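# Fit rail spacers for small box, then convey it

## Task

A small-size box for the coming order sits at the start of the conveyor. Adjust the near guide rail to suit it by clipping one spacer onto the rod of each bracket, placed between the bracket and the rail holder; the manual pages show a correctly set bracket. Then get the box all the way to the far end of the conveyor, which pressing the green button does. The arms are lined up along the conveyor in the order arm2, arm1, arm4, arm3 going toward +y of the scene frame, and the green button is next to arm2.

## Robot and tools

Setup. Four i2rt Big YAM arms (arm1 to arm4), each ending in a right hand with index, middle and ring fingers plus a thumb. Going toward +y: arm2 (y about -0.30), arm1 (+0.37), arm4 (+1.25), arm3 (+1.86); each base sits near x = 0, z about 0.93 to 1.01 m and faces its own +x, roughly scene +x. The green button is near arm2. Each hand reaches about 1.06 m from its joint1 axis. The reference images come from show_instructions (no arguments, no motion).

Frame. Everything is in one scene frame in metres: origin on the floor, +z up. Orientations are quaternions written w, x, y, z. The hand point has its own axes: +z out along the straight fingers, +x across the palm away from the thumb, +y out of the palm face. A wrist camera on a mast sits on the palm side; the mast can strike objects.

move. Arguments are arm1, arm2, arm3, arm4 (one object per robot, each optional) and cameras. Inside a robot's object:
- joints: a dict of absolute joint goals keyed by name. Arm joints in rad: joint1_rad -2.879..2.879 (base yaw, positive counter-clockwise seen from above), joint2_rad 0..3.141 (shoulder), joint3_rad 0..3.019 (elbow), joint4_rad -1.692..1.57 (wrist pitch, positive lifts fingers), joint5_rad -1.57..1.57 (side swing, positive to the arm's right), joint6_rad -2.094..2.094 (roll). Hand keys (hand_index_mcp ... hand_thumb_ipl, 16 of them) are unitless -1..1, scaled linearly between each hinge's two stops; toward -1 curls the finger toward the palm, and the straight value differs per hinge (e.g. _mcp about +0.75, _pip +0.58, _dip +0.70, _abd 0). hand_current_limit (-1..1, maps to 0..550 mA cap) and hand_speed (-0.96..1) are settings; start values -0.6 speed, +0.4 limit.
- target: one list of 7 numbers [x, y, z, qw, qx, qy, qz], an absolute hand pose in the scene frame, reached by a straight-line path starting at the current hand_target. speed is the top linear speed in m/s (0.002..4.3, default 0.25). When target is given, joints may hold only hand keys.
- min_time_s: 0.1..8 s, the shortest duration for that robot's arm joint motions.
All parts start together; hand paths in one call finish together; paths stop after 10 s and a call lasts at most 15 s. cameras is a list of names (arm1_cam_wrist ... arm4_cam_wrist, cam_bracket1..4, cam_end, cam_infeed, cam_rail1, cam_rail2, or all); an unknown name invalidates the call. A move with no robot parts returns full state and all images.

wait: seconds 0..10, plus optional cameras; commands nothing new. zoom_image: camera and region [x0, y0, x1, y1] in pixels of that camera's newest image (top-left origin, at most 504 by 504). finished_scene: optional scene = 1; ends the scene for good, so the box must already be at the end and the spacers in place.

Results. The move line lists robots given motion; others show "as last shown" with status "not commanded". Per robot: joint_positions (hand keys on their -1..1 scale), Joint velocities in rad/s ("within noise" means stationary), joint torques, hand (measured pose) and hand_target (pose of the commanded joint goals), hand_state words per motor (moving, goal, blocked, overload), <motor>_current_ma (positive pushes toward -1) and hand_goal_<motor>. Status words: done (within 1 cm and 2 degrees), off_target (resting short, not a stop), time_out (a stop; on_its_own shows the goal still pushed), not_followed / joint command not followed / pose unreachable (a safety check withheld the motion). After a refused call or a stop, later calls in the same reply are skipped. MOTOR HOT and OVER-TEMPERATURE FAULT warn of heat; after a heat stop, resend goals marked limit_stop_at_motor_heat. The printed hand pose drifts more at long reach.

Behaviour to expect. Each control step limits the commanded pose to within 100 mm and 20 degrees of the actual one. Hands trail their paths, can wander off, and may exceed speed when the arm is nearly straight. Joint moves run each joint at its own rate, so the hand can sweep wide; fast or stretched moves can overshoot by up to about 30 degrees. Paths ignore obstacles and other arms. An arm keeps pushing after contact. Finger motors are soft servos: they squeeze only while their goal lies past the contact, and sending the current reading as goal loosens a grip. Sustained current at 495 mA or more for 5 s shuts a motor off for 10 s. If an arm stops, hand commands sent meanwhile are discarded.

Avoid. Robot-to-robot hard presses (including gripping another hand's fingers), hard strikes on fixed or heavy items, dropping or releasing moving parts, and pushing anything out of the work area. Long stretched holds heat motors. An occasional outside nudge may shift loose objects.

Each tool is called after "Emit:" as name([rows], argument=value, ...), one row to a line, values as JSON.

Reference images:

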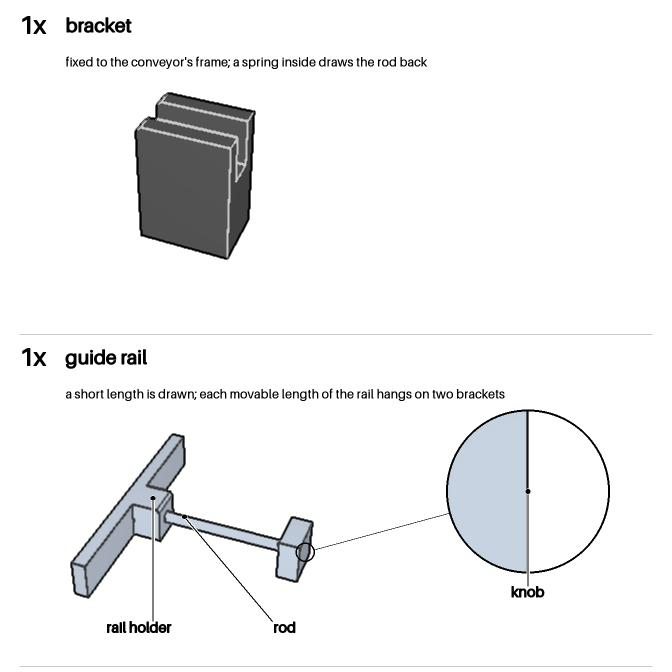

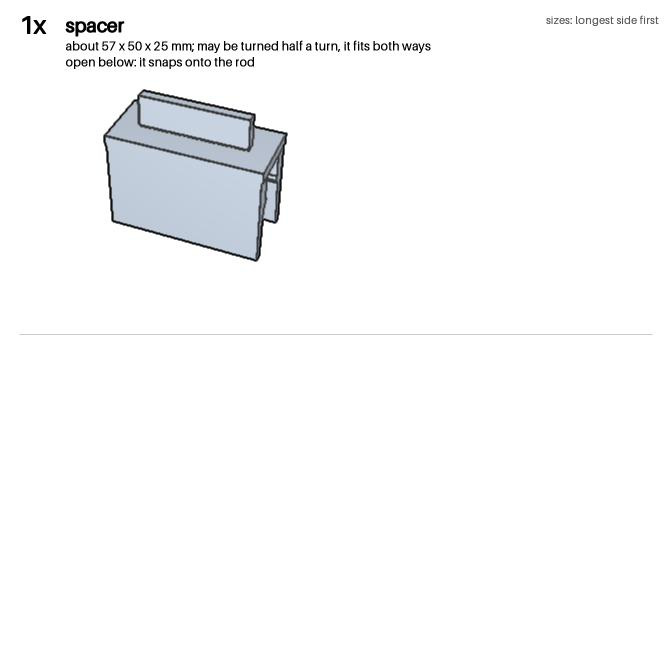

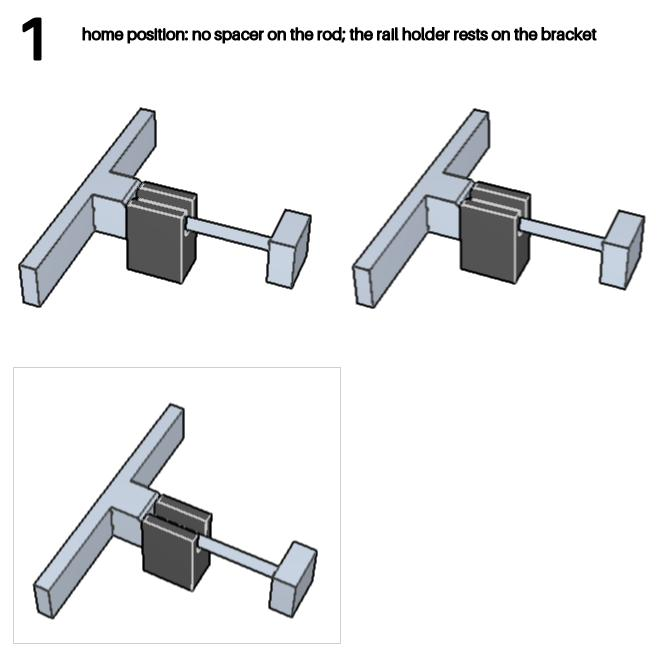

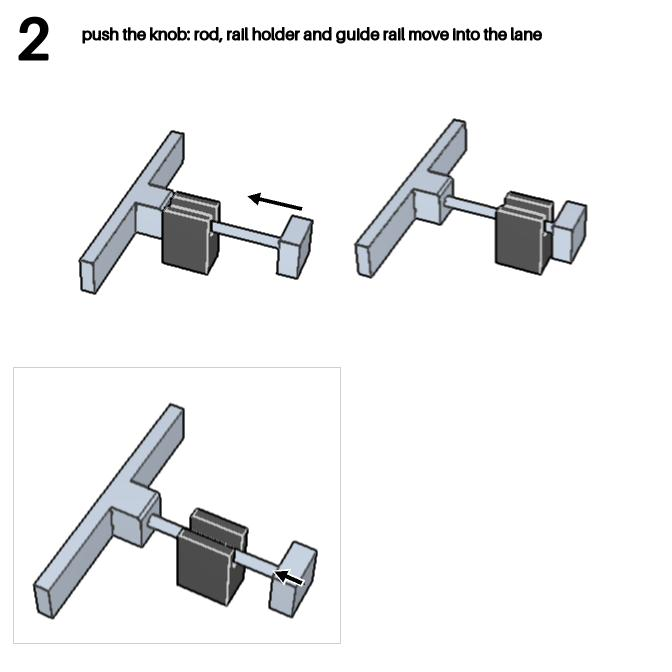

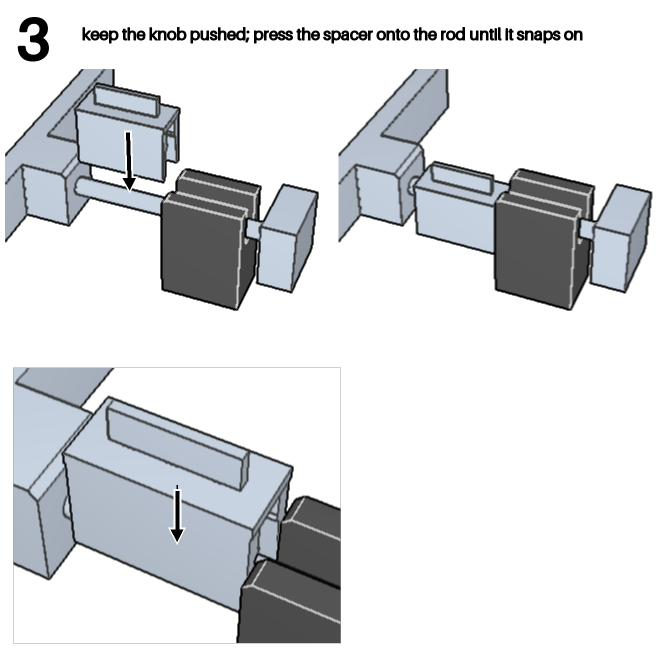

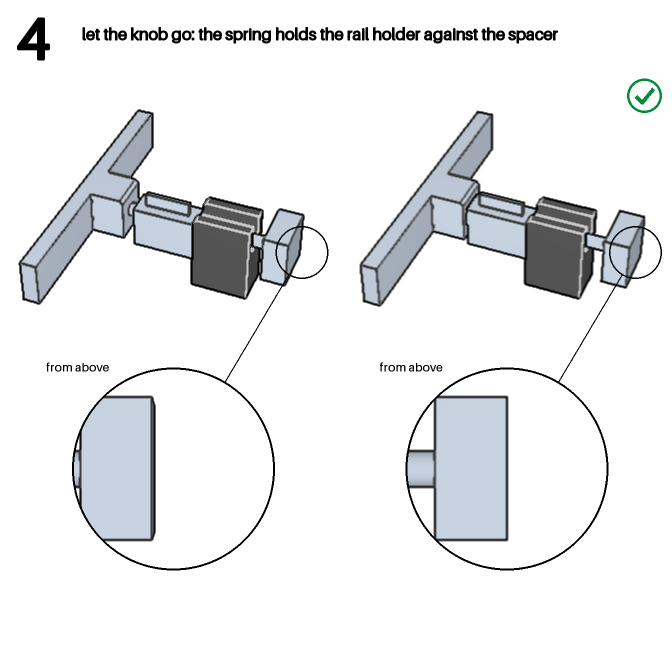

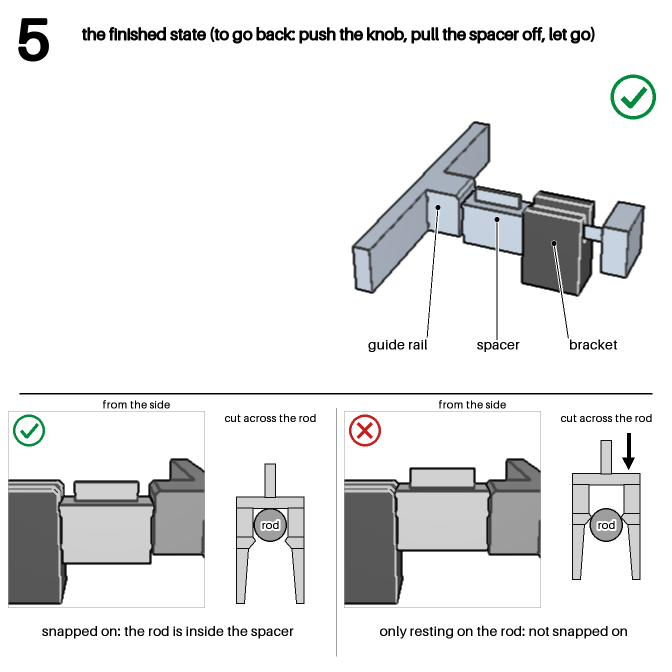

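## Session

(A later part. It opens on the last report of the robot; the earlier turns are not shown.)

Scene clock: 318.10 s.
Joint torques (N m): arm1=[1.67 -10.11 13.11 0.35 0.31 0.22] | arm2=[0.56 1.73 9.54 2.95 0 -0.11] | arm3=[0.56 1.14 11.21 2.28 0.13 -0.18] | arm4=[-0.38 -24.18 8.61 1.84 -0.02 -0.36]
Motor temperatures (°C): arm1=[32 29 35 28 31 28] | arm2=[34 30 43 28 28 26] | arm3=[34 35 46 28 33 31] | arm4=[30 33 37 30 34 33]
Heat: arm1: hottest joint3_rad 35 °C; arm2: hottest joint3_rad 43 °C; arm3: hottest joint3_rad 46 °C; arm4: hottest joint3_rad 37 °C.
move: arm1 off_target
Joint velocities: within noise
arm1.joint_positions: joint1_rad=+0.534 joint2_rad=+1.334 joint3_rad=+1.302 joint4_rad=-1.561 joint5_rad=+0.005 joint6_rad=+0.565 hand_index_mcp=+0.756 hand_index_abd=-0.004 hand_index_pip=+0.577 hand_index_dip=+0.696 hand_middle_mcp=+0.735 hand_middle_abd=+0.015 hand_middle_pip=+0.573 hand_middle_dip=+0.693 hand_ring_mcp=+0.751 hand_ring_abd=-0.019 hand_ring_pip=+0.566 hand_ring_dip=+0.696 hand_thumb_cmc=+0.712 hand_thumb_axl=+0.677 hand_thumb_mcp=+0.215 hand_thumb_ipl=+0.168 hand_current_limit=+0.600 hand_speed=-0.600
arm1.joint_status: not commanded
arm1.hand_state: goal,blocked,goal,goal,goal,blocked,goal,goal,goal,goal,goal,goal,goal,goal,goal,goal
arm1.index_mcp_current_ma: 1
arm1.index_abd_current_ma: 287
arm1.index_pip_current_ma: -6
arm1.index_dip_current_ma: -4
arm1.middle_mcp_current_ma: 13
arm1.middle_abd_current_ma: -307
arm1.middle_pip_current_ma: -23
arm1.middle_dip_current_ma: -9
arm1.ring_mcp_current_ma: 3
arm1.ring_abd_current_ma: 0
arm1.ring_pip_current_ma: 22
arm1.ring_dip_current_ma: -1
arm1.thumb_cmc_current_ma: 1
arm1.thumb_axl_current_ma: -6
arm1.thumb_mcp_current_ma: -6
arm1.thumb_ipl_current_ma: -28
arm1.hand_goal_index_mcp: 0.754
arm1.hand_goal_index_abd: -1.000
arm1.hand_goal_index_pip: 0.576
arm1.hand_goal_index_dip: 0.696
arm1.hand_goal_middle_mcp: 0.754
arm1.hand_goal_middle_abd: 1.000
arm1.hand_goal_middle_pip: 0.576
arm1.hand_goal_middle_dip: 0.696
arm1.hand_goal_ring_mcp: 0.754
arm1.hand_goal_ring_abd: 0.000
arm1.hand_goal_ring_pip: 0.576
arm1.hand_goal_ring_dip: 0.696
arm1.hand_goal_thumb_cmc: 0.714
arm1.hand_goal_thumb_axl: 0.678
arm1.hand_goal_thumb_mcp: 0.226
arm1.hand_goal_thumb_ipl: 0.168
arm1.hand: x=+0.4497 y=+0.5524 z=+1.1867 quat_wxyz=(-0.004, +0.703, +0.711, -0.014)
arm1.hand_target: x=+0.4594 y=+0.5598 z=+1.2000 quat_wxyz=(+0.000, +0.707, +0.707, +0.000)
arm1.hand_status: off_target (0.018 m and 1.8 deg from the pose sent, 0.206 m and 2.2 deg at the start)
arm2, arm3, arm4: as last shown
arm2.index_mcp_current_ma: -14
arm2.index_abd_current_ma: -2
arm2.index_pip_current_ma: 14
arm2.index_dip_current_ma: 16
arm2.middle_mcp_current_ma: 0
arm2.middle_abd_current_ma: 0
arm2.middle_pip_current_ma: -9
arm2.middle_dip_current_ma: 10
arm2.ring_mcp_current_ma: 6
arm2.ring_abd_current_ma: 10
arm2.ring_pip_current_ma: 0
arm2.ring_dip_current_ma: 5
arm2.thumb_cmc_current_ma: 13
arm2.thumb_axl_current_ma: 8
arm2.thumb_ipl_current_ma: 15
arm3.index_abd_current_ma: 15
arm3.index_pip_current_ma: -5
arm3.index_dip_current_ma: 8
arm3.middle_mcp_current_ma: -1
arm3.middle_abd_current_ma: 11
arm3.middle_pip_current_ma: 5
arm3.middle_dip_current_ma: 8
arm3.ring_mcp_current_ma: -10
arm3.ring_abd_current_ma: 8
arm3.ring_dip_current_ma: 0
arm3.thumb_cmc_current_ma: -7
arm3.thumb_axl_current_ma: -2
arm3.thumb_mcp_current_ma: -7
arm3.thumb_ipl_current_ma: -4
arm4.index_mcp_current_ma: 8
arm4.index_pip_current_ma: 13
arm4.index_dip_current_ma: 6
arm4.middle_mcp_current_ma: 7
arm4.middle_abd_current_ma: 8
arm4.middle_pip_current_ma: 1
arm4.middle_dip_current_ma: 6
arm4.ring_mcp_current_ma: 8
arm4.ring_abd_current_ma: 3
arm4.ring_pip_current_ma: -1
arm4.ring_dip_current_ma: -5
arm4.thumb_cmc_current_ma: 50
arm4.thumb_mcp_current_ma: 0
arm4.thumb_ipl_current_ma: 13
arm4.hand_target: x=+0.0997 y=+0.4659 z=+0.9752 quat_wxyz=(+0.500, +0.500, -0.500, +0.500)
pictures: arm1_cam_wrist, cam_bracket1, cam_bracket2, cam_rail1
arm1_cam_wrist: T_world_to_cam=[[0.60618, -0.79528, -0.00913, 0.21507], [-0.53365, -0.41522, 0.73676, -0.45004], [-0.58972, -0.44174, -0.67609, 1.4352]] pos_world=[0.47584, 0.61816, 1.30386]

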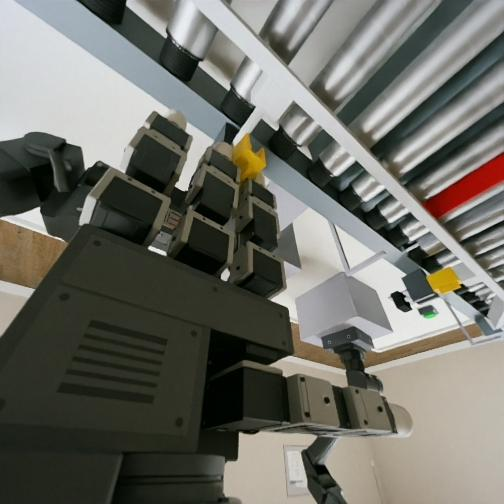

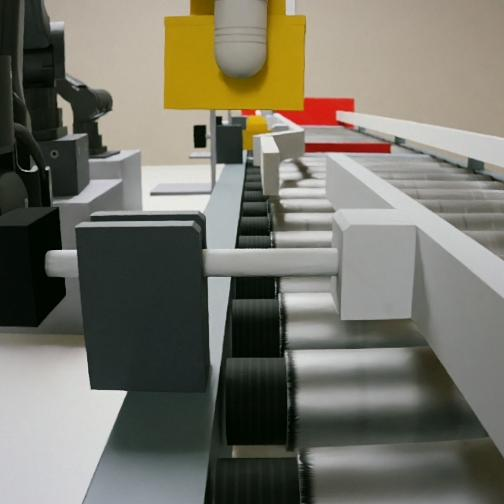

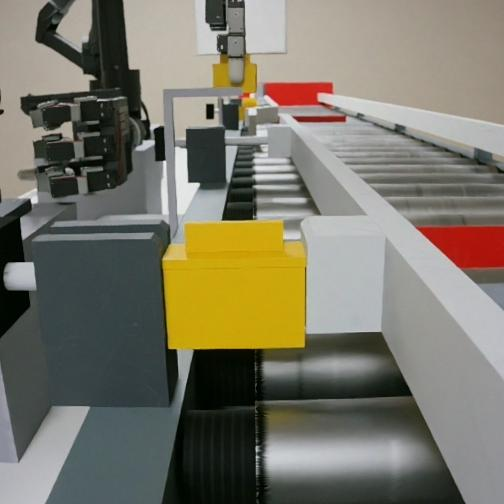

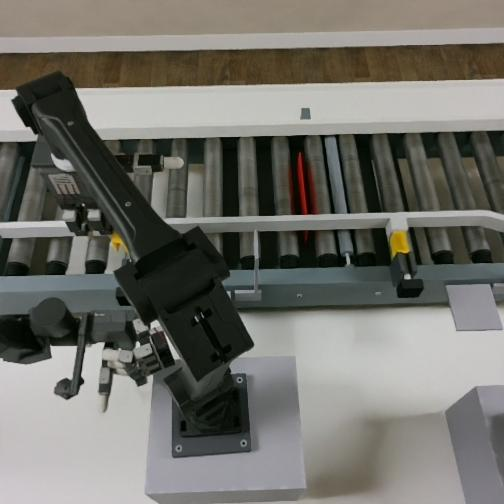

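Emit:
move(arm1={"target":[0.4655,0.549,1.158,0,0.7071,0.7071,0],"speed":0.1}, arm4={"target":[0.138,0.452,0.970,0.5,0.5,-0.5,0.5],"speed":0.06}, cameras=["arm1_cam_wrist","cam_bracket1","cam_rail1","arm4_cam_wrist"])

Emit:
zoom_image(camera="cam_bracket1", region=[0, 60, 360, 400])

Emit:
zoom_image(camera="arm1_cam_wrist", region=[190, 80, 310, 200])

Emit:
zoom_image(camera="cam_rail1", region=[60, 190, 180, 310])

Scene clock: 411.17 s.
Joint torques (N m): arm1=[0.44 -10.17 8.43 0.95 0.29 -0.07] | arm2=[0.67 1.55 9.62 3.07 -0.02 -0.11] | arm3=[0.56 1.08 11.22 2.28 0.14 -0.17] | arm4=[1.44 -24.76 9.11 1.77 0.21 -0.35]
Motor temperatures (°C): arm1=[32 29 43 28 31 28] | arm2=[33 29 43 28 28 26] | arm3=[33 34 47 28 32 30] | arm4=[30 37 37 30 34 32]
Heat: arm1: hottest joint3_rad 43 °C; arm2: hottest joint3_rad 43 °C; arm3: hottest joint3_rad 47 °C; arm4: hottest joint2_rad 37 °C.
move: arm1 off_target; arm4 off_target
Joint velocities: within noise
arm1.joint_positions: joint1_rad=+0.513 joint2_rad=+1.338 joint3_rad=+1.251 joint4_rad=-1.462 joint5_rad=+0.005 joint6_rad=+0.563 hand_index_mcp=+0.756 hand_index_abd=-0.004 hand_index_pip=+0.577 hand_index_dip=+0.696 hand_middle_mcp=+0.735 hand_middle_abd=+0.015 hand_middle_pip=+0.573 hand_middle_dip=+0.693 hand_ring_mcp=+0.751 hand_ring_abd=-0.016 hand_ring_pip=+0.566 hand_ring_dip=+0.696 hand_thumb_cmc=+0.712 hand_thumb_axl=+0.677 hand_thumb_mcp=+0.215 hand_thumb_ipl=+0.168 hand_current_limit=+0.600 hand_speed=-0.600
arm1.joint_status: not commanded
arm1.hand_state: goal,blocked,goal,goal,goal,blocked,goal,goal,goal,goal,goal,goal,goal,goal,goal,goal
arm1.index_mcp_current_ma: -6
arm1.index_abd_current_ma: 286
arm1.index_pip_current_ma: 9
arm1.index_dip_current_ma: 6
arm1.middle_mcp_current_ma: 8
arm1.middle_abd_current_ma: -289
arm1.middle_pip_current_ma: -23
arm1.middle_dip_current_ma: -8
arm1.ring_mcp_current_ma: 1
arm1.ring_abd_current_ma: -3
arm1.ring_pip_current_ma: 11
arm1.ring_dip_current_ma: -6
arm1.thumb_cmc_current_ma: -6
arm1.thumb_axl_current_ma: 8
arm1.thumb_mcp_current_ma: 17
arm1.thumb_ipl_current_ma: -8
arm1.hand_goal_index_mcp: 0.754
arm1.hand_goal_index_abd: -1.000
arm1.hand_goal_index_pip: 0.576
arm1.hand_goal_index_dip: 0.696
arm1.hand_goal_middle_mcp: 0.754
arm1.hand_goal_middle_abd: 1.000
arm1.hand_goal_middle_pip: 0.576
arm1.hand_goal_middle_dip: 0.696
arm1.hand_goal_ring_mcp: 0.754
arm1.hand_goal_ring_abd: 0.000
arm1.hand_goal_ring_pip: 0.576
arm1.hand_goal_ring_dip: 0.696
arm1.hand_goal_thumb_cmc: 0.714
arm1.hand_goal_thumb_axl: 0.678
arm1.hand_goal_thumb_mcp: 0.226
arm1.hand_goal_thumb_ipl: 0.168
arm1.hand: x=+0.4628 y=+0.5502 z=+1.1683 quat_wxyz=(+0.001, +0.709, +0.705, +0.008)
arm1.hand_target: x=+0.4652 y=+0.5490 z=+1.1581 quat_wxyz=(+0.000, +0.707, +0.707, +0.000)
arm1.hand_status: off_target (0.011 m and 1.0 deg from the pose sent, 0.033 m and 1.8 deg at the start)
arm2, arm3: as last shown
arm2.index_mcp_current_ma: 8
arm2.index_abd_current_ma: 3
arm2.index_pip_current_ma: 13
arm2.index_dip_current_ma: -13
arm2.middle_mcp_current_ma: -5
arm2.middle_abd_current_ma: -8
arm2.middle_pip_current_ma: -10
arm2.middle_dip_current_ma: 9
arm2.ring_mcp_current_ma: -7
arm2.ring_abd_current_ma: 11
arm2.ring_pip_current_ma: 2
arm2.ring_dip_current_ma: -2
arm2.thumb_cmc_current_ma: 1
arm2.thumb_axl_current_ma: 10
arm2.thumb_mcp_current_ma: -15
arm2.thumb_ipl_current_ma: 13
arm3.index_abd_current_ma: 6
arm3.index_pip_current_ma: -3
arm3.index_dip_current_ma: 0
arm3.middle_mcp_current_ma: -2
arm3.middle_abd_current_ma: 12
arm3.middle_pip_current_ma: 7
arm3.middle_dip_current_ma: 10
arm3.ring_mcp_current_ma: -6
arm3.ring_abd_current_ma: 10
arm3.ring_pip_current_ma: 4
arm3.ring_dip_current_ma: -3
arm3.thumb_cmc_current_ma: -10
arm3.thumb_axl_current_ma: -5
arm3.thumb_mcp_current_ma: -1
arm3.thumb_ipl_current_ma: 5
arm4.joint_positions: joint1_rad=-1.393 joint2_rad=+2.472 joint3_rad=+1.484 joint4_rad=+0.985 joint5_rad=+0.318 joint6_rad=+1.566 hand_index_mcp=-0.189 hand_index_abd=+0.003 hand_index_pip=-0.727 hand_index_dip=+0.262 hand_middle_mcp=-0.191 hand_middle_abd=+0.007 hand_middle_pip=-0.735 hand_middle_dip=+0.264 hand_ring_mcp=-0.192 hand_ring_abd=+0.161 hand_ring_pip=-0.739 hand_ring_dip=+0.260 hand_thumb_cmc=-0.526 hand_thumb_axl=+0.678 hand_thumb_mcp=+0.229 hand_thumb_ipl=+0.170 hand_current_limit=+0.600 hand_speed=-0.600
arm4.joint_status: not commanded
arm4.hand_state: goal,goal,goal,goal,goal,goal,goal,goal,goal,overload,goal,goal,blocked,goal,goal,goal
arm4.index_mcp_current_ma: 4
arm4.index_abd_current_ma: 9
arm4.index_pip_current_ma: 17
arm4.index_dip_current_ma: 1
arm4.middle_mcp_current_ma: 11
arm4.middle_abd_current_ma: 4
arm4.middle_pip_current_ma: -5
arm4.middle_dip_current_ma: 9
arm4.ring_mcp_current_ma: 9
arm4.ring_abd_current_ma: 6
arm4.ring_pip_current_ma: 4
arm4.ring_dip_current_ma: -4
arm4.thumb_cmc_current_ma: 53
arm4.thumb_axl_current_ma: 7
arm4.thumb_mcp_current_ma: 3
arm4.thumb_ipl_current_ma: 11
arm4.hand_goal_index_mcp: -0.200
arm4.hand_goal_index_abd: 0.000
arm4.hand_goal_index_pip: -0.740
arm4.hand_goal_index_dip: 0.260
arm4.hand_goal_middle_mcp: -0.200
arm4.hand_goal_middle_abd: 0.000
arm4.hand_goal_middle_pip: -0.740
arm4.hand_goal_middle_dip: 0.260
arm4.hand_goal_ring_mcp: -0.200
arm4.hand_goal_ring_abd: 0.000
arm4.hand_goal_ring_pip: -0.740
arm4.hand_goal_ring_dip: 0.260
arm4.hand_goal_thumb_cmc: -0.570
arm4.hand_goal_thumb_axl: 0.678
arm4.hand_goal_thumb_mcp: 0.226
arm4.hand_goal_thumb_ipl: 0.168
arm4.hand: x=+0.1283 y=+0.4613 z=+0.9713 quat_wxyz=(+0.500, +0.502, -0.503, +0.495)
arm4.hand_target: x=+0.1379 y=+0.4527 z=+0.9704 quat_wxyz=(+0.500, +0.500, -0.500, +0.500)
arm4.hand_status: off_target (0.013 m and 0.7 deg from the pose sent, 0.040 m and 0.9 deg at the start)
pictures: arm1_cam_wrist, arm4_cam_wrist, cam_bracket1, cam_rail1
arm1_cam_wrist: T_world_to_cam=[[0.59152, -0.80628, -0.00516, 0.2134], [-0.56857, -0.42165, 0.70635, -0.37532], [-0.57169, -0.41488, -0.70784, 1.44348]] pos_world=[0.4856, 0.61268, 1.28797]
arm4_cam_wrist: T_world_to_cam=[[-0.62037, 0.00101, -0.78431, 0.87769], [0.50118, 0.7697, -0.39543, -0.087], [0.60328, -0.6384, -0.47801, 0.799]] pos_world=[0.10607, 0.57616, 1.03591]

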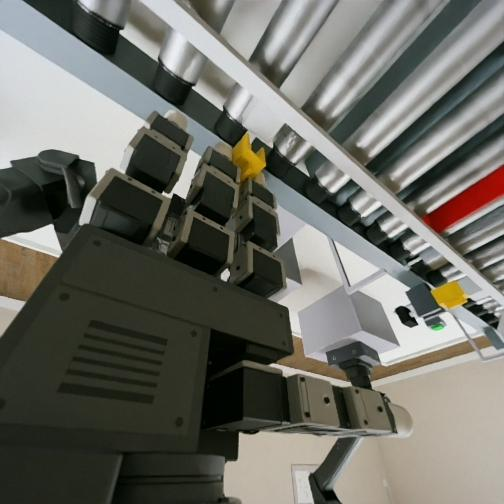

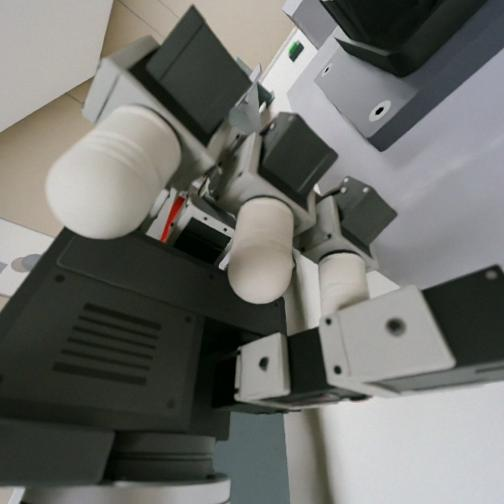

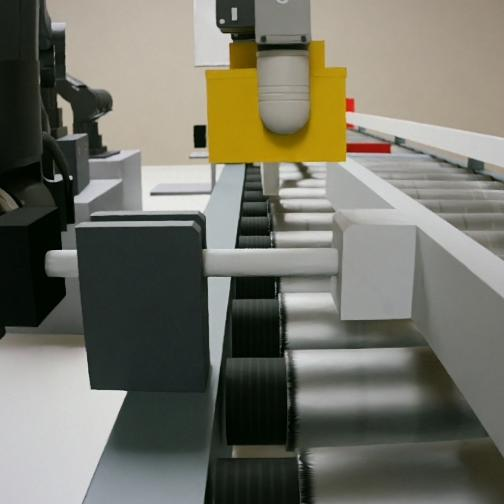

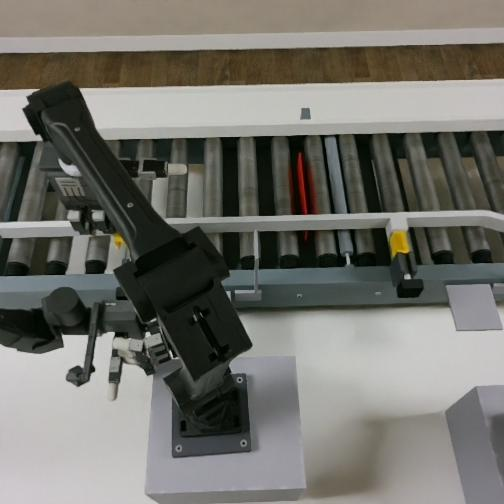

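Scaled by 1.400 from the camera's image (finer frame: 720x720).

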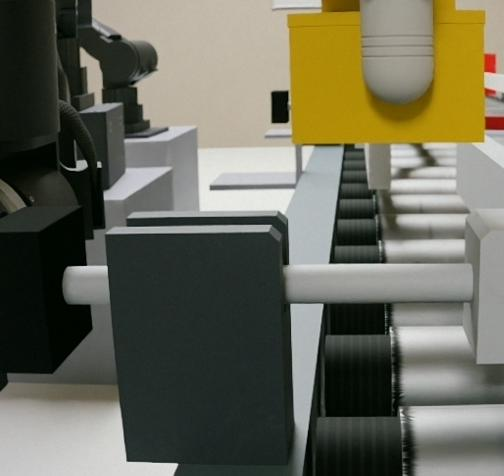

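Scaled by 4.200 from the camera's image (finer frame: 720x720).

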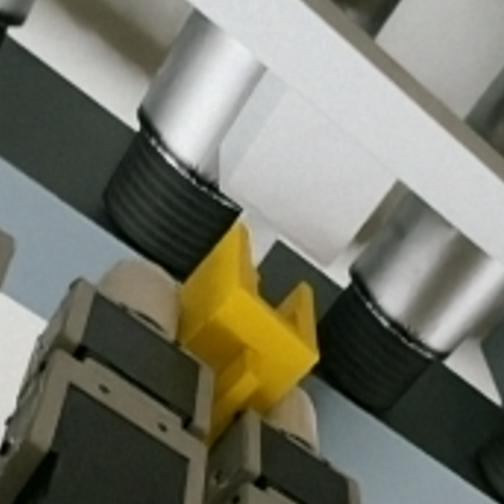

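Scaled by 4.200 from the camera's image (finer frame: 720x720).

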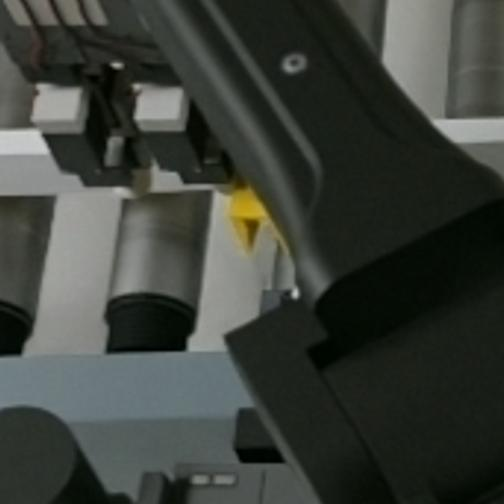

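Emit:
zoom_image(camera="arm1_cam_wrist", region=[220, 105, 280, 175])

Scaled by 7.200 from the camera's image (finer frame: 720x720).

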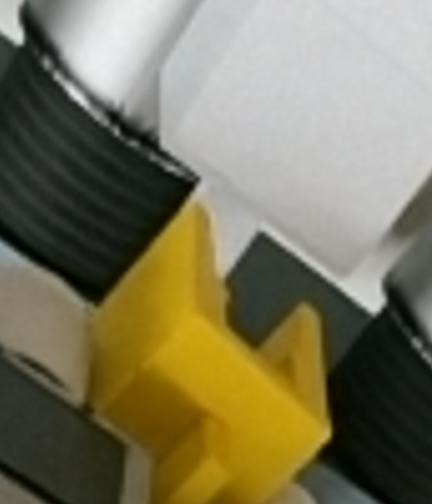

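Emit:
zoom_image(camera="cam_rail1", region=[105, 225, 145, 265])

Emit:
zoom_image(camera="cam_bracket1", region=[170, 20, 370, 180])

Scaled by 12.600 from the camera's image (finer frame: 720x720).

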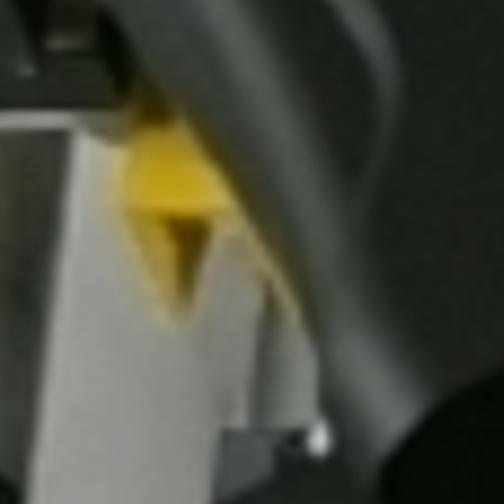

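Scaled by 2.520 from the camera's image (finer frame: 720x720).

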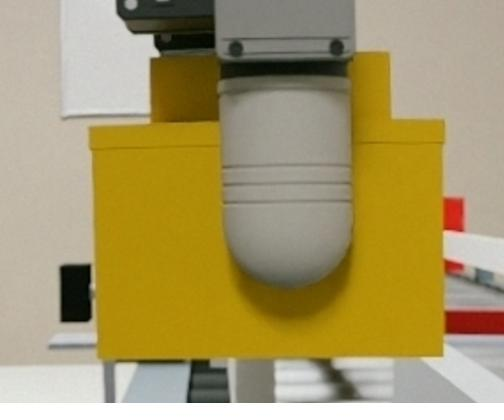

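Emit:
move(arm4={"target":[0.165,0.452,0.970,0.5,0.5,-0.5,0.5],"speed":0.05}, cameras=["cam_bracket1","cam_rail1"])

Emit:
zoom_image(camera="cam_bracket1", region=[0, 160, 360, 400])

Scene clock: 447.60 s.
Joint torques (N m): arm1=[0.73 -10.17 8.44 0.95 0.28 -0.07] | arm2=[0.79 1.61 9.66 3.06 -0.03 -0.13] | arm3=[0.56 1.14 11.22 2.28 0.14 -0.18] | arm4=[1.61 -25.23 9.21 1.83 0.1 -0.34]
Motor temperatures (°C): arm1=[32 30 38 28 31 28] | arm2=[33 29 43 28 27 26] | arm3=[33 34 47 28 32 30] | arm4=[30 37 39 29 33 32]
Heat: arm1: hottest joint3_rad 38 °C; arm2: hottest joint3_rad 43 °C; arm3: hottest joint3_rad 47 °C; arm4: hottest joint3_rad 39 °C.
move: arm4 off_target
Joint velocities: within noise
arm1, arm2, arm3: as last shown
arm1.index_mcp_current_ma: -2
arm1.index_abd_current_ma: 308
arm1.index_pip_current_ma: -3
arm1.index_dip_current_ma: 13
arm1.middle_mcp_current_ma: 11
arm1.middle_abd_current_ma: -299
arm1.middle_pip_current_ma: -6
arm1.middle_dip_current_ma: 15
arm1.ring_mcp_current_ma: 12
arm1.ring_abd_current_ma: 0
arm1.ring_pip_current_ma: 6
arm1.ring_dip_current_ma: 7
arm1.thumb_cmc_current_ma: 10
arm1.thumb_axl_current_ma: -14
arm1.thumb_mcp_current_ma: 0
arm1.thumb_ipl_current_ma: -15
arm2.index_mcp_current_ma: 23
arm2.index_abd_current_ma: -12
arm2.index_pip_current_ma: 2
arm2.index_dip_current_ma: 24
arm2.middle_mcp_current_ma: -4
arm2.middle_abd_current_ma: -20
arm2.middle_pip_current_ma: 6
arm2.ring_mcp_current_ma: -6
arm2.ring_abd_current_ma: 1
arm2.ring_pip_current_ma: -6
arm2.ring_dip_current_ma: 3
arm2.thumb_cmc_current_ma: 2
arm2.thumb_axl_current_ma: 24
arm2.thumb_mcp_current_ma: 1
arm2.thumb_ipl_current_ma: 22
arm3.index_mcp_current_ma: -8
arm3.index_abd_current_ma: 5
arm3.index_pip_current_ma: 5
arm3.index_dip_current_ma: 3
arm3.middle_mcp_current_ma: 1
arm3.middle_abd_current_ma: 5
arm3.middle_pip_current_ma: 6
arm3.middle_dip_current_ma: 2
arm3.ring_mcp_current_ma: -3
arm3.ring_abd_current_ma: 7
arm3.ring_pip_current_ma: -3
arm3.ring_dip_current_ma: 11
arm3.thumb_cmc_current_ma: -6
arm3.thumb_axl_current_ma: -7
arm3.thumb_mcp_current_ma: -11
arm3.thumb_ipl_current_ma: 4
arm4.joint_positions: joint1_rad=-1.359 joint2_rad=+2.486 joint3_rad=+1.517 joint4_rad=+0.964 joint5_rad=+0.359 joint6_rad=+1.565 hand_index_mcp=-0.189 hand_index_abd=+0.003 hand_index_pip=-0.728 hand_index_dip=+0.262 hand_middle_mcp=-0.192 hand_middle_abd=+0.007 hand_middle_pip=-0.737 hand_middle_dip=+0.260 hand_ring_mcp=-0.195 hand_ring_abd=+0.161 hand_ring_pip=-0.739 hand_ring_dip=+0.263 hand_thumb_cmc=-0.526 hand_thumb_axl=+0.678 hand_thumb_mcp=+0.229 hand_thumb_ipl=+0.170 hand_current_limit=+0.600 hand_speed=-0.600
arm4.joint_status: not commanded
arm4.hand_state: goal,goal,goal,goal,goal,goal,goal,goal,goal,overload,goal,goal,blocked,goal,goal,goal
arm4.index_mcp_current_ma: 2
arm4.index_abd_current_ma: 3
arm4.index_pip_current_ma: 22
arm4.index_dip_current_ma: 7
arm4.middle_mcp_current_ma: 8
arm4.middle_abd_current_ma: 1
arm4.middle_pip_current_ma: -8
arm4.middle_dip_current_ma: 9
arm4.ring_mcp_current_ma: 0
arm4.ring_abd_current_ma: 6
arm4.ring_pip_current_ma: 8
arm4.ring_dip_current_ma: -7
arm4.thumb_cmc_current_ma: 47
arm4.thumb_axl_current_ma: 14
arm4.thumb_mcp_current_ma: 10
arm4.thumb_ipl_current_ma: 19
arm4.hand_goal_index_mcp: -0.200
arm4.hand_goal_index_abd: 0.000
arm4.hand_goal_index_pip: -0.740
arm4.hand_goal_index_dip: 0.260
arm4.hand_goal_middle_mcp: -0.200
arm4.hand_goal_middle_abd: 0.000
arm4.hand_goal_middle_pip: -0.740
arm4.hand_goal_middle_dip: 0.260
arm4.hand_goal_ring_mcp: -0.200
arm4.hand_goal_ring_abd: 0.000
arm4.hand_goal_ring_pip: -0.740
arm4.hand_goal_ring_dip: 0.260
arm4.hand_goal_thumb_cmc: -0.570
arm4.hand_goal_thumb_axl: 0.678
arm4.hand_goal_thumb_mcp: 0.226
arm4.hand_goal_thumb_ipl: 0.168
arm4.hand: x=+0.1507 y=+0.4610 z=+0.9704 quat_wxyz=(+0.501, +0.501, -0.505, +0.492)
arm4.hand_target: x=+0.1650 y=+0.4530 z=+0.9702 quat_wxyz=(+0.500, +0.500, -0.500, +0.500)
arm4.hand_status: off_target (0.017 m and 1.1 deg from the pose sent, 0.038 m and 0.8 deg at the start)

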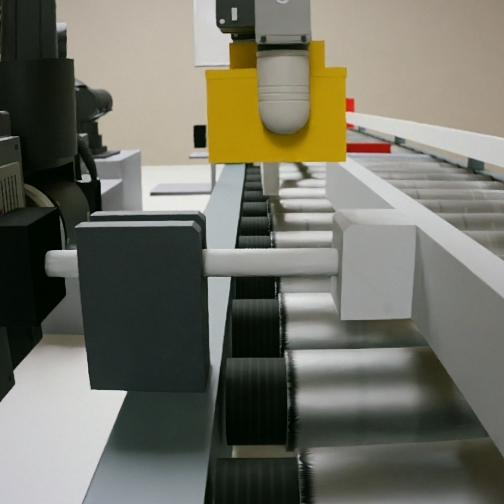

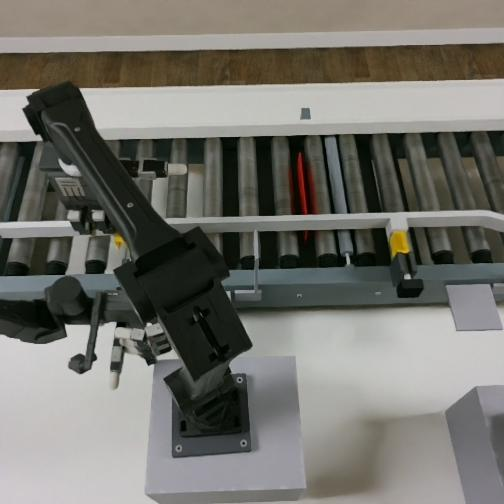

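Scaled by 1.400 from the camera's image (finer frame: 720x720).

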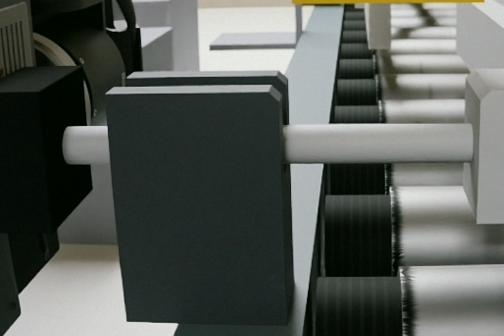

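Emit:
move(arm4={"target":[0.19,0.452,0.970,0.5,0.5,-0.5,0.5],"speed":0.05}, cameras=["cam_bracket1"])

Emit:
zoom_image(camera="cam_bracket1", region=[0, 160, 360, 400])

Scene clock: 450.30 s.
Joint torques (N m): arm1=[0.62 -10.23 8.42 0.98 0.27 -0.05] | arm2=[0.44 2.14 9.58 3.06 0.01 -0.1] | arm3=[0.5 1.08 11.22 2.26 0.14 -0.18] | arm4=[3.55 -25.47 9.96 1.69 0.01 -0.34]
Motor temperatures (°C): arm1=[32 30 38 28 31 28] | arm2=[33 29 43 28 27 26] | arm3=[33 34 47 28 32 30] | arm4=[30 37 39 29 33 32]
Heat: arm1: hottest joint3_rad 38 °C; arm2: hottest joint3_rad 43 °C; arm3: hottest joint3_rad 47 °C; arm4: hottest joint3_rad 39 °C.
move: arm4 off_target
Joint velocities: within noise
arm1, arm2, arm3: as last shown
arm1.index_mcp_current_ma: 3
arm1.index_abd_current_ma: 303
arm1.index_pip_current_ma: 21
arm1.index_dip_current_ma: 1
arm1.middle_mcp_current_ma: -2
arm1.middle_abd_current_ma: -277
arm1.middle_pip_current_ma: 12
arm1.middle_dip_current_ma: 11
arm1.ring_mcp_current_ma: 3
arm1.ring_abd_current_ma: 8
arm1.ring_pip_current_ma: 12
arm1.ring_dip_current_ma: 10
arm1.thumb_cmc_current_ma: -1
arm1.thumb_axl_current_ma: -1
arm1.thumb_mcp_current_ma: 9
arm1.thumb_ipl_current_ma: -6
arm2.index_mcp_current_ma: 19
arm2.index_abd_current_ma: 10
arm2.index_pip_current_ma: 8
arm2.index_dip_current_ma: 13
arm2.middle_abd_current_ma: -1
arm2.middle_pip_current_ma: -8
arm2.middle_dip_current_ma: 3
arm2.ring_mcp_current_ma: -4
arm2.ring_abd_current_ma: 0
arm2.ring_pip_current_ma: 0
arm2.ring_dip_current_ma: -4
arm2.thumb_cmc_current_ma: 12
arm2.thumb_axl_current_ma: -2
arm2.thumb_mcp_current_ma: 5
arm2.thumb_ipl_current_ma: 12
arm3.index_mcp_current_ma: -10
arm3.index_abd_current_ma: 19
arm3.index_dip_current_ma: 7
arm3.middle_abd_current_ma: 8
arm3.middle_pip_current_ma: 15
arm3.ring_mcp_current_ma: 1
arm3.ring_abd_current_ma: 12
arm3.ring_pip_current_ma: 0
arm3.ring_dip_current_ma: 4
arm3.thumb_cmc_current_ma: -2
arm3.thumb_axl_current_ma: -11
arm3.thumb_mcp_current_ma: -10
arm3.thumb_ipl_current_ma: 6
arm4.joint_positions: joint1_rad=-1.352 joint2_rad=+2.496 joint3_rad=+1.537 joint4_rad=+0.947 joint5_rad=+0.397 joint6_rad=+1.565 hand_index_mcp=-0.189 hand_index_abd=+0.003 hand_index_pip=-0.728 hand_index_dip=+0.262 hand_middle_mcp=-0.197 hand_middle_abd=+0.007 hand_middle_pip=-0.738 hand_middle_dip=+0.260 hand_ring_mcp=-0.197 hand_ring_abd=+0.161 hand_ring_pip=-0.739 hand_ring_dip=+0.263 hand_thumb_cmc=-0.526 hand_thumb_axl=+0.678 hand_thumb_mcp=+0.229 hand_thumb_ipl=+0.170 hand_current_limit=+0.600 hand_speed=-0.600
arm4.joint_status: not commanded
arm4.hand_state: goal,goal,goal,goal,goal,goal,goal,goal,goal,overload,goal,goal,blocked,goal,goal,goal
arm4.index_mcp_current_ma: 7
arm4.index_abd_current_ma: 4
arm4.index_pip_current_ma: 14
arm4.index_dip_current_ma: 7
arm4.middle_mcp_current_ma: 7
arm4.middle_abd_current_ma: 8
arm4.middle_pip_current_ma: -8
arm4.middle_dip_current_ma: 9
arm4.ring_mcp_current_ma: 0
arm4.ring_abd_current_ma: 2
arm4.ring_pip_current_ma: 6
arm4.ring_dip_current_ma: -4
arm4.thumb_cmc_current_ma: 54
arm4.thumb_axl_current_ma: 7
arm4.thumb_mcp_current_ma: 7
arm4.thumb_ipl_current_ma: 13
arm4.hand_goal_index_mcp: -0.200
arm4.hand_goal_index_abd: 0.000
arm4.hand_goal_index_pip: -0.740
arm4.hand_goal_index_dip: 0.260
arm4.hand_goal_middle_mcp: -0.200
arm4.hand_goal_middle_abd: 0.000
arm4.hand_goal_middle_pip: -0.740
arm4.hand_goal_middle_dip: 0.260
arm4.hand_goal_ring_mcp: -0.200
arm4.hand_goal_ring_abd: 0.000
arm4.hand_goal_ring_pip: -0.740
arm4.hand_goal_ring_dip: 0.260
arm4.hand_goal_thumb_cmc: -0.570
arm4.hand_goal_thumb_axl: 0.678
arm4.hand_goal_thumb_mcp: 0.226
arm4.hand_goal_thumb_ipl: 0.168
arm4.hand: x=+0.1512 y=+0.4609 z=+0.9681 quat_wxyz=(+0.508, +0.496, -0.513, +0.482)
arm4.hand_target: x=+0.1896 y=+0.4549 z=+0.9709 quat_wxyz=(+0.500, +0.500, -0.500, +0.500)
arm4.hand_status: off_target (0.040 m and 2.8 deg from the pose sent, 0.040 m and 1.1 deg at the start)

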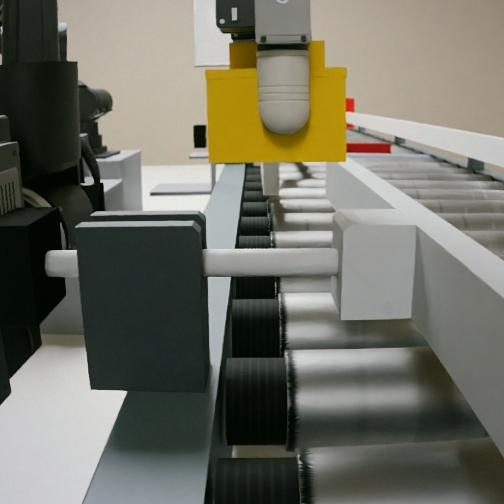

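Scaled by 1.400 from the camera's image (finer frame: 720x720).

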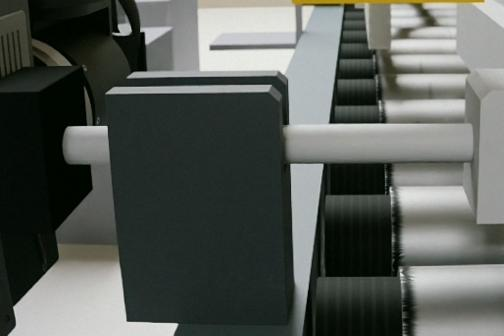

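Emit:
move(arm4={"target":[0.225,0.452,0.970,0.5,0.5,-0.5,0.5],"speed":0.05}, cameras=["cam_bracket1"])

Emit:
zoom_image(camera="cam_bracket1", region=[0, 160, 360, 400])

Scene clock: 456.07 s.
Joint torques (N m): arm1=[0.62 -10.23 8.44 0.95 0.28 -0.07] | arm2=[0.85 1.9 9.7 3.04 0.01 -0.1] | arm3=[0.56 1.14 11.21 2.28 0.13 -0.18] | arm4=[6.77 -25.05 11.34 1.48 -0.09 -0.32]
Motor temperatures (°C): arm1=[32 30 38 28 31 28] | arm2=[33 29 43 28 27 26] | arm3=[33 34 47 28 32 30] | arm4=[30 37 40 29 33 32]
Heat: arm1: hottest joint3_rad 38 °C; arm2: hottest joint3_rad 43 °C; arm3: hottest joint3_rad 47 °C; arm4: hottest joint3_rad 40 °C.
move: arm4 off_target
Joint velocities: within noise
arm1, arm2, arm3: as last shown
arm1.index_mcp_current_ma: 1
arm1.index_abd_current_ma: 294
arm1.index_pip_current_ma: 5
arm1.index_dip_current_ma: 3
arm1.middle_abd_current_ma: -291
arm1.middle_pip_current_ma: -16
arm1.middle_dip_current_ma: -8
arm1.ring_mcp_current_ma: 1
arm1.ring_abd_current_ma: -5
arm1.ring_pip_current_ma: -3
arm1.ring_dip_current_ma: -2
arm1.thumb_cmc_current_ma: 5
arm1.thumb_axl_current_ma: 3
arm1.thumb_mcp_current_ma: 6
arm1.thumb_ipl_current_ma: -10
arm2.index_mcp_current_ma: 18
arm2.index_abd_current_ma: 11
arm2.index_pip_current_ma: 12
arm2.index_dip_current_ma: 14
arm2.middle_mcp_current_ma: -8
arm2.middle_abd_current_ma: -12
arm2.middle_pip_current_ma: -17
arm2.middle_dip_current_ma: -7
arm2.ring_mcp_current_ma: -6
arm2.ring_abd_current_ma: -1
arm2.ring_pip_current_ma: 5
arm2.ring_dip_current_ma: 19
arm2.thumb_axl_current_ma: 6
arm2.thumb_mcp_current_ma: 15
arm2.thumb_ipl_current_ma: 0
arm3.index_mcp_current_ma: -4
arm3.index_abd_current_ma: 10
arm3.index_dip_current_ma: 9
arm3.middle_mcp_current_ma: -1
arm3.middle_abd_current_ma: 12
arm3.middle_pip_current_ma: 7
arm3.middle_dip_current_ma: 8
arm3.ring_mcp_current_ma: -8
arm3.ring_abd_current_ma: 11
arm3.ring_pip_current_ma: -4
arm3.ring_dip_current_ma: 8
arm3.thumb_cmc_current_ma: -4
arm3.thumb_axl_current_ma: 0
arm3.thumb_mcp_current_ma: 1
arm3.thumb_ipl_current_ma: -4
arm4.joint_positions: joint1_rad=-1.346 joint2_rad=+2.503 joint3_rad=+1.552 joint4_rad=+0.930 joint5_rad=+0.447 joint6_rad=+1.565 hand_index_mcp=-0.187 hand_index_abd=+0.009 hand_index_pip=-0.747 hand_index_dip=+0.262 hand_middle_mcp=-0.197 hand_middle_abd=+0.007 hand_middle_pip=-0.738 hand_middle_dip=+0.260 hand_ring_mcp=-0.197 hand_ring_abd=+0.161 hand_ring_pip=-0.739 hand_ring_dip=+0.263 hand_thumb_cmc=-0.526 hand_thumb_axl=+0.678 hand_thumb_mcp=+0.229 hand_thumb_ipl=+0.170 hand_current_limit=+0.600 hand_speed=-0.600
arm4.joint_status: not commanded
arm4.hand_state: goal,goal,goal,goal,goal,goal,goal,goal,goal,overload,goal,goal,blocked,goal,goal,goal
arm4.index_mcp_current_ma: 9
arm4.index_abd_current_ma: 10
arm4.index_pip_current_ma: -6
arm4.index_dip_current_ma: -1
arm4.middle_mcp_current_ma: 5
arm4.middle_abd_current_ma: 6
arm4.middle_pip_current_ma: -2
arm4.middle_dip_current_ma: 12
arm4.ring_mcp_current_ma: -1
arm4.ring_abd_current_ma: 10
arm4.ring_pip_current_ma: 4
arm4.ring_dip_current_ma: -7
arm4.thumb_cmc_current_ma: 57
arm4.thumb_axl_current_ma: 6
arm4.thumb_mcp_current_ma: 12
arm4.thumb_ipl_current_ma: 13
arm4.hand_goal_index_mcp: -0.200
arm4.hand_goal_index_abd: 0.000
arm4.hand_goal_index_pip: -0.740
arm4.hand_goal_index_dip: 0.260
arm4.hand_goal_middle_mcp: -0.200
arm4.hand_goal_middle_abd: 0.000
arm4.hand_goal_middle_pip: -0.740
arm4.hand_goal_middle_dip: 0.260
arm4.hand_goal_ring_mcp: -0.200
arm4.hand_goal_ring_abd: 0.000
arm4.hand_goal_ring_pip: -0.740
arm4.hand_goal_ring_dip: 0.260
arm4.hand_goal_thumb_cmc: -0.570
arm4.hand_goal_thumb_axl: 0.678
arm4.hand_goal_thumb_mcp: 0.226
arm4.hand_goal_thumb_ipl: 0.168
arm4.hand: x=+0.1489 y=+0.4631 z=+0.9661 quat_wxyz=(+0.518, +0.487, -0.525, +0.468)
arm4.hand_target: x=+0.2228 y=+0.4600 z=+0.9718 quat_wxyz=(+0.499, +0.500, -0.500, +0.500)
arm4.hand_status: off_target (0.077 m and 5.3 deg from the pose sent, 0.075 m and 2.8 deg at the start)

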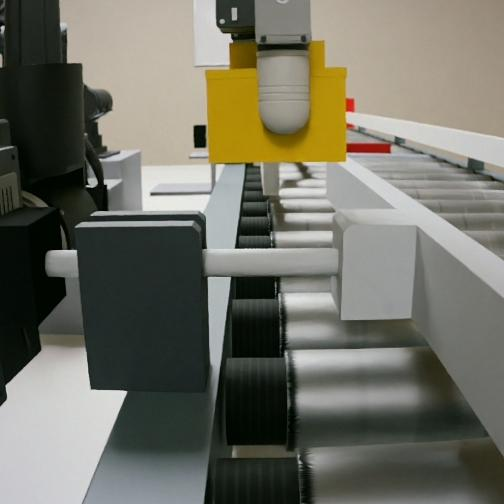

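Scaled by 1.400 from the camera's image (finer frame: 720x720).

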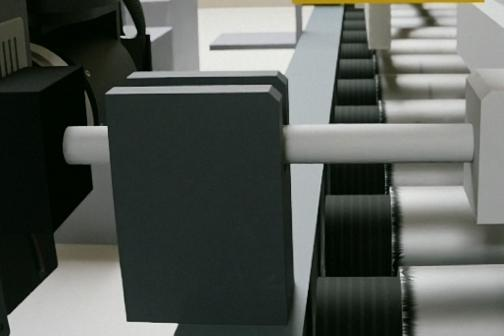

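Emit:
move(arm4={"target":[0.30,0.46,0.975,0.5,0.5,-0.5,0.5],"speed":0.08}, cameras=["cam_bracket1"])

Emit:
zoom_image(camera="cam_bracket1", region=[0, 160, 360, 400])

Scene clock: 466.07 s.
Joint torques (N m): arm1=[0.79 -10.23 8.43 0.96 0.28 -0.06] | arm2=[0.44 1.08 9.52 3.14 -0.01 -0.16] | arm3=[0.56 1.08 11.22 2.28 0.14 -0.18] | arm4=[8.47 -25.23 10.8 1.54 0.25 -0.32]
Motor temperatures (°C): arm1=[31 30 38 28 31 28] | arm2=[33 29 43 28 27 26] | arm3=[33 34 48 28 32 30] | arm4=[30 38 43 29 33 32]
Heat: arm1: hottest joint3_rad 38 °C; arm2: hottest joint3_rad 43 °C; arm3: hottest joint3_rad 48 °C; arm4: hottest joint3_rad 43 °C.
move: arm4 off_target
Joint velocities: within noise
arm1, arm2, arm3: as last shown
arm1.index_mcp_current_ma: -11
arm1.index_abd_current_ma: 302
arm1.index_pip_current_ma: 10
arm1.index_dip_current_ma: 13
arm1.middle_mcp_current_ma: -16
arm1.middle_abd_current_ma: -292
arm1.middle_pip_current_ma: 11
arm1.middle_dip_current_ma: -2
arm1.ring_mcp_current_ma: 3
arm1.ring_abd_current_ma: -17
arm1.ring_pip_current_ma: 22
arm1.ring_dip_current_ma: -6
arm1.thumb_cmc_current_ma: -6
arm1.thumb_axl_current_ma: 1
arm1.thumb_mcp_current_ma: 15
arm1.thumb_ipl_current_ma: -5
arm2.index_mcp_current_ma: 6
arm2.index_abd_current_ma: -12
arm2.index_pip_current_ma: 7
arm2.index_dip_current_ma: 6
arm2.middle_mcp_current_ma: -9
arm2.middle_abd_current_ma: -13
arm2.middle_pip_current_ma: -6
arm2.middle_dip_current_ma: -12
arm2.ring_mcp_current_ma: -1
arm2.ring_abd_current_ma: 11
arm2.ring_pip_current_ma: -8
arm2.ring_dip_current_ma: 9
arm2.thumb_cmc_current_ma: -13
arm2.thumb_axl_current_ma: 1
arm2.thumb_mcp_current_ma: 9
arm2.thumb_ipl_current_ma: 5
arm3.index_mcp_current_ma: -6
arm3.index_abd_current_ma: 5
arm3.index_pip_current_ma: 4
arm3.index_dip_current_ma: 15
arm3.middle_mcp_current_ma: 3
arm3.middle_abd_current_ma: 8
arm3.middle_pip_current_ma: 15
arm3.middle_dip_current_ma: 7
arm3.ring_mcp_current_ma: -9
arm3.ring_abd_current_ma: -7
arm3.ring_pip_current_ma: 4
arm3.ring_dip_current_ma: -5
arm3.thumb_cmc_current_ma: -14
arm3.thumb_axl_current_ma: -6
arm3.thumb_mcp_current_ma: -4
arm3.thumb_ipl_current_ma: 3
arm4.joint_positions: joint1_rad=-1.342 joint2_rad=+2.503 joint3_rad=+1.553 joint4_rad=+0.929 joint5_rad=+0.473 joint6_rad=+1.565 hand_index_mcp=-0.161 hand_index_abd=+0.025 hand_index_pip=-0.793 hand_index_dip=+0.262 hand_middle_mcp=-0.196 hand_middle_abd=+0.007 hand_middle_pip=-0.738 hand_middle_dip=+0.260 hand_ring_mcp=-0.197 hand_ring_abd=+0.161 hand_ring_pip=-0.739 hand_ring_dip=+0.263 hand_thumb_cmc=-0.526 hand_thumb_axl=+0.678 hand_thumb_mcp=+0.229 hand_thumb_ipl=+0.170 hand_current_limit=+0.600 hand_speed=-0.600
arm4.joint_status: not commanded
arm4.hand_state: blocked,blocked,blocked,goal,goal,goal,goal,goal,goal,overload,goal,goal,blocked,goal,goal,goal
arm4.index_mcp_current_ma: 42
arm4.index_abd_current_ma: 24
arm4.index_pip_current_ma: -64
arm4.index_dip_current_ma: 3
arm4.middle_mcp_current_ma: -6
arm4.middle_abd_current_ma: -1
arm4.middle_pip_current_ma: -5
arm4.middle_dip_current_ma: 12
arm4.ring_mcp_current_ma: -4
arm4.ring_abd_current_ma: 12
arm4.ring_pip_current_ma: 5
arm4.ring_dip_current_ma: -7
arm4.thumb_cmc_current_ma: 46
arm4.thumb_axl_current_ma: 7
arm4.thumb_mcp_current_ma: 7
arm4.thumb_ipl_current_ma: 8
arm4.hand_goal_index_mcp: -0.200
arm4.hand_goal_index_abd: 0.000
arm4.hand_goal_index_pip: -0.740
arm4.hand_goal_index_dip: 0.260
arm4.hand_goal_middle_mcp: -0.200
arm4.hand_goal_middle_abd: 0.000
arm4.hand_goal_middle_pip: -0.740
arm4.hand_goal_middle_dip: 0.260
arm4.hand_goal_ring_mcp: -0.200
arm4.hand_goal_ring_abd: 0.000
arm4.hand_goal_ring_pip: -0.740
arm4.hand_goal_ring_dip: 0.260
arm4.hand_goal_thumb_cmc: -0.570
arm4.hand_goal_thumb_axl: 0.678
arm4.hand_goal_thumb_mcp: 0.226
arm4.hand_goal_thumb_ipl: 0.168
arm4.hand: x=+0.1482 y=+0.4663 z=+0.9660 quat_wxyz=(+0.523, +0.482, -0.530, +0.462)
arm4.hand_target: x=+0.2441 y=+0.4719 z=+0.9736 quat_wxyz=(+0.499, +0.500, -0.500, +0.501)
arm4.hand_status: off_target (0.152 m and 6.5 deg from the pose sent, 0.151 m and 5.3 deg at the start; pose on its path clipped on 34 of 44 steps)

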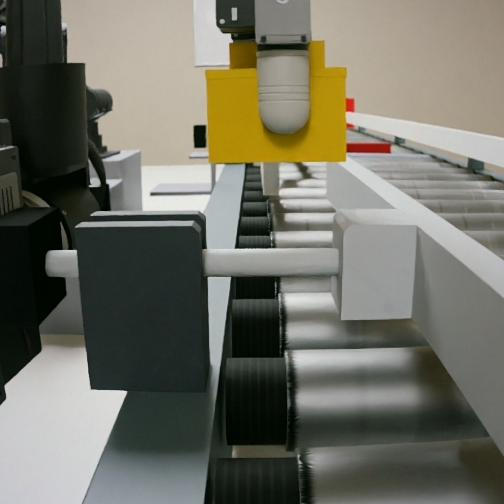

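Scaled by 1.400 from the camera's image (finer frame: 720x720).

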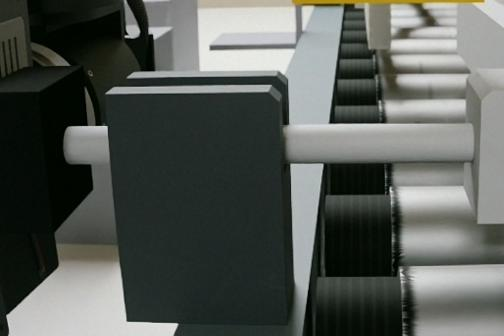

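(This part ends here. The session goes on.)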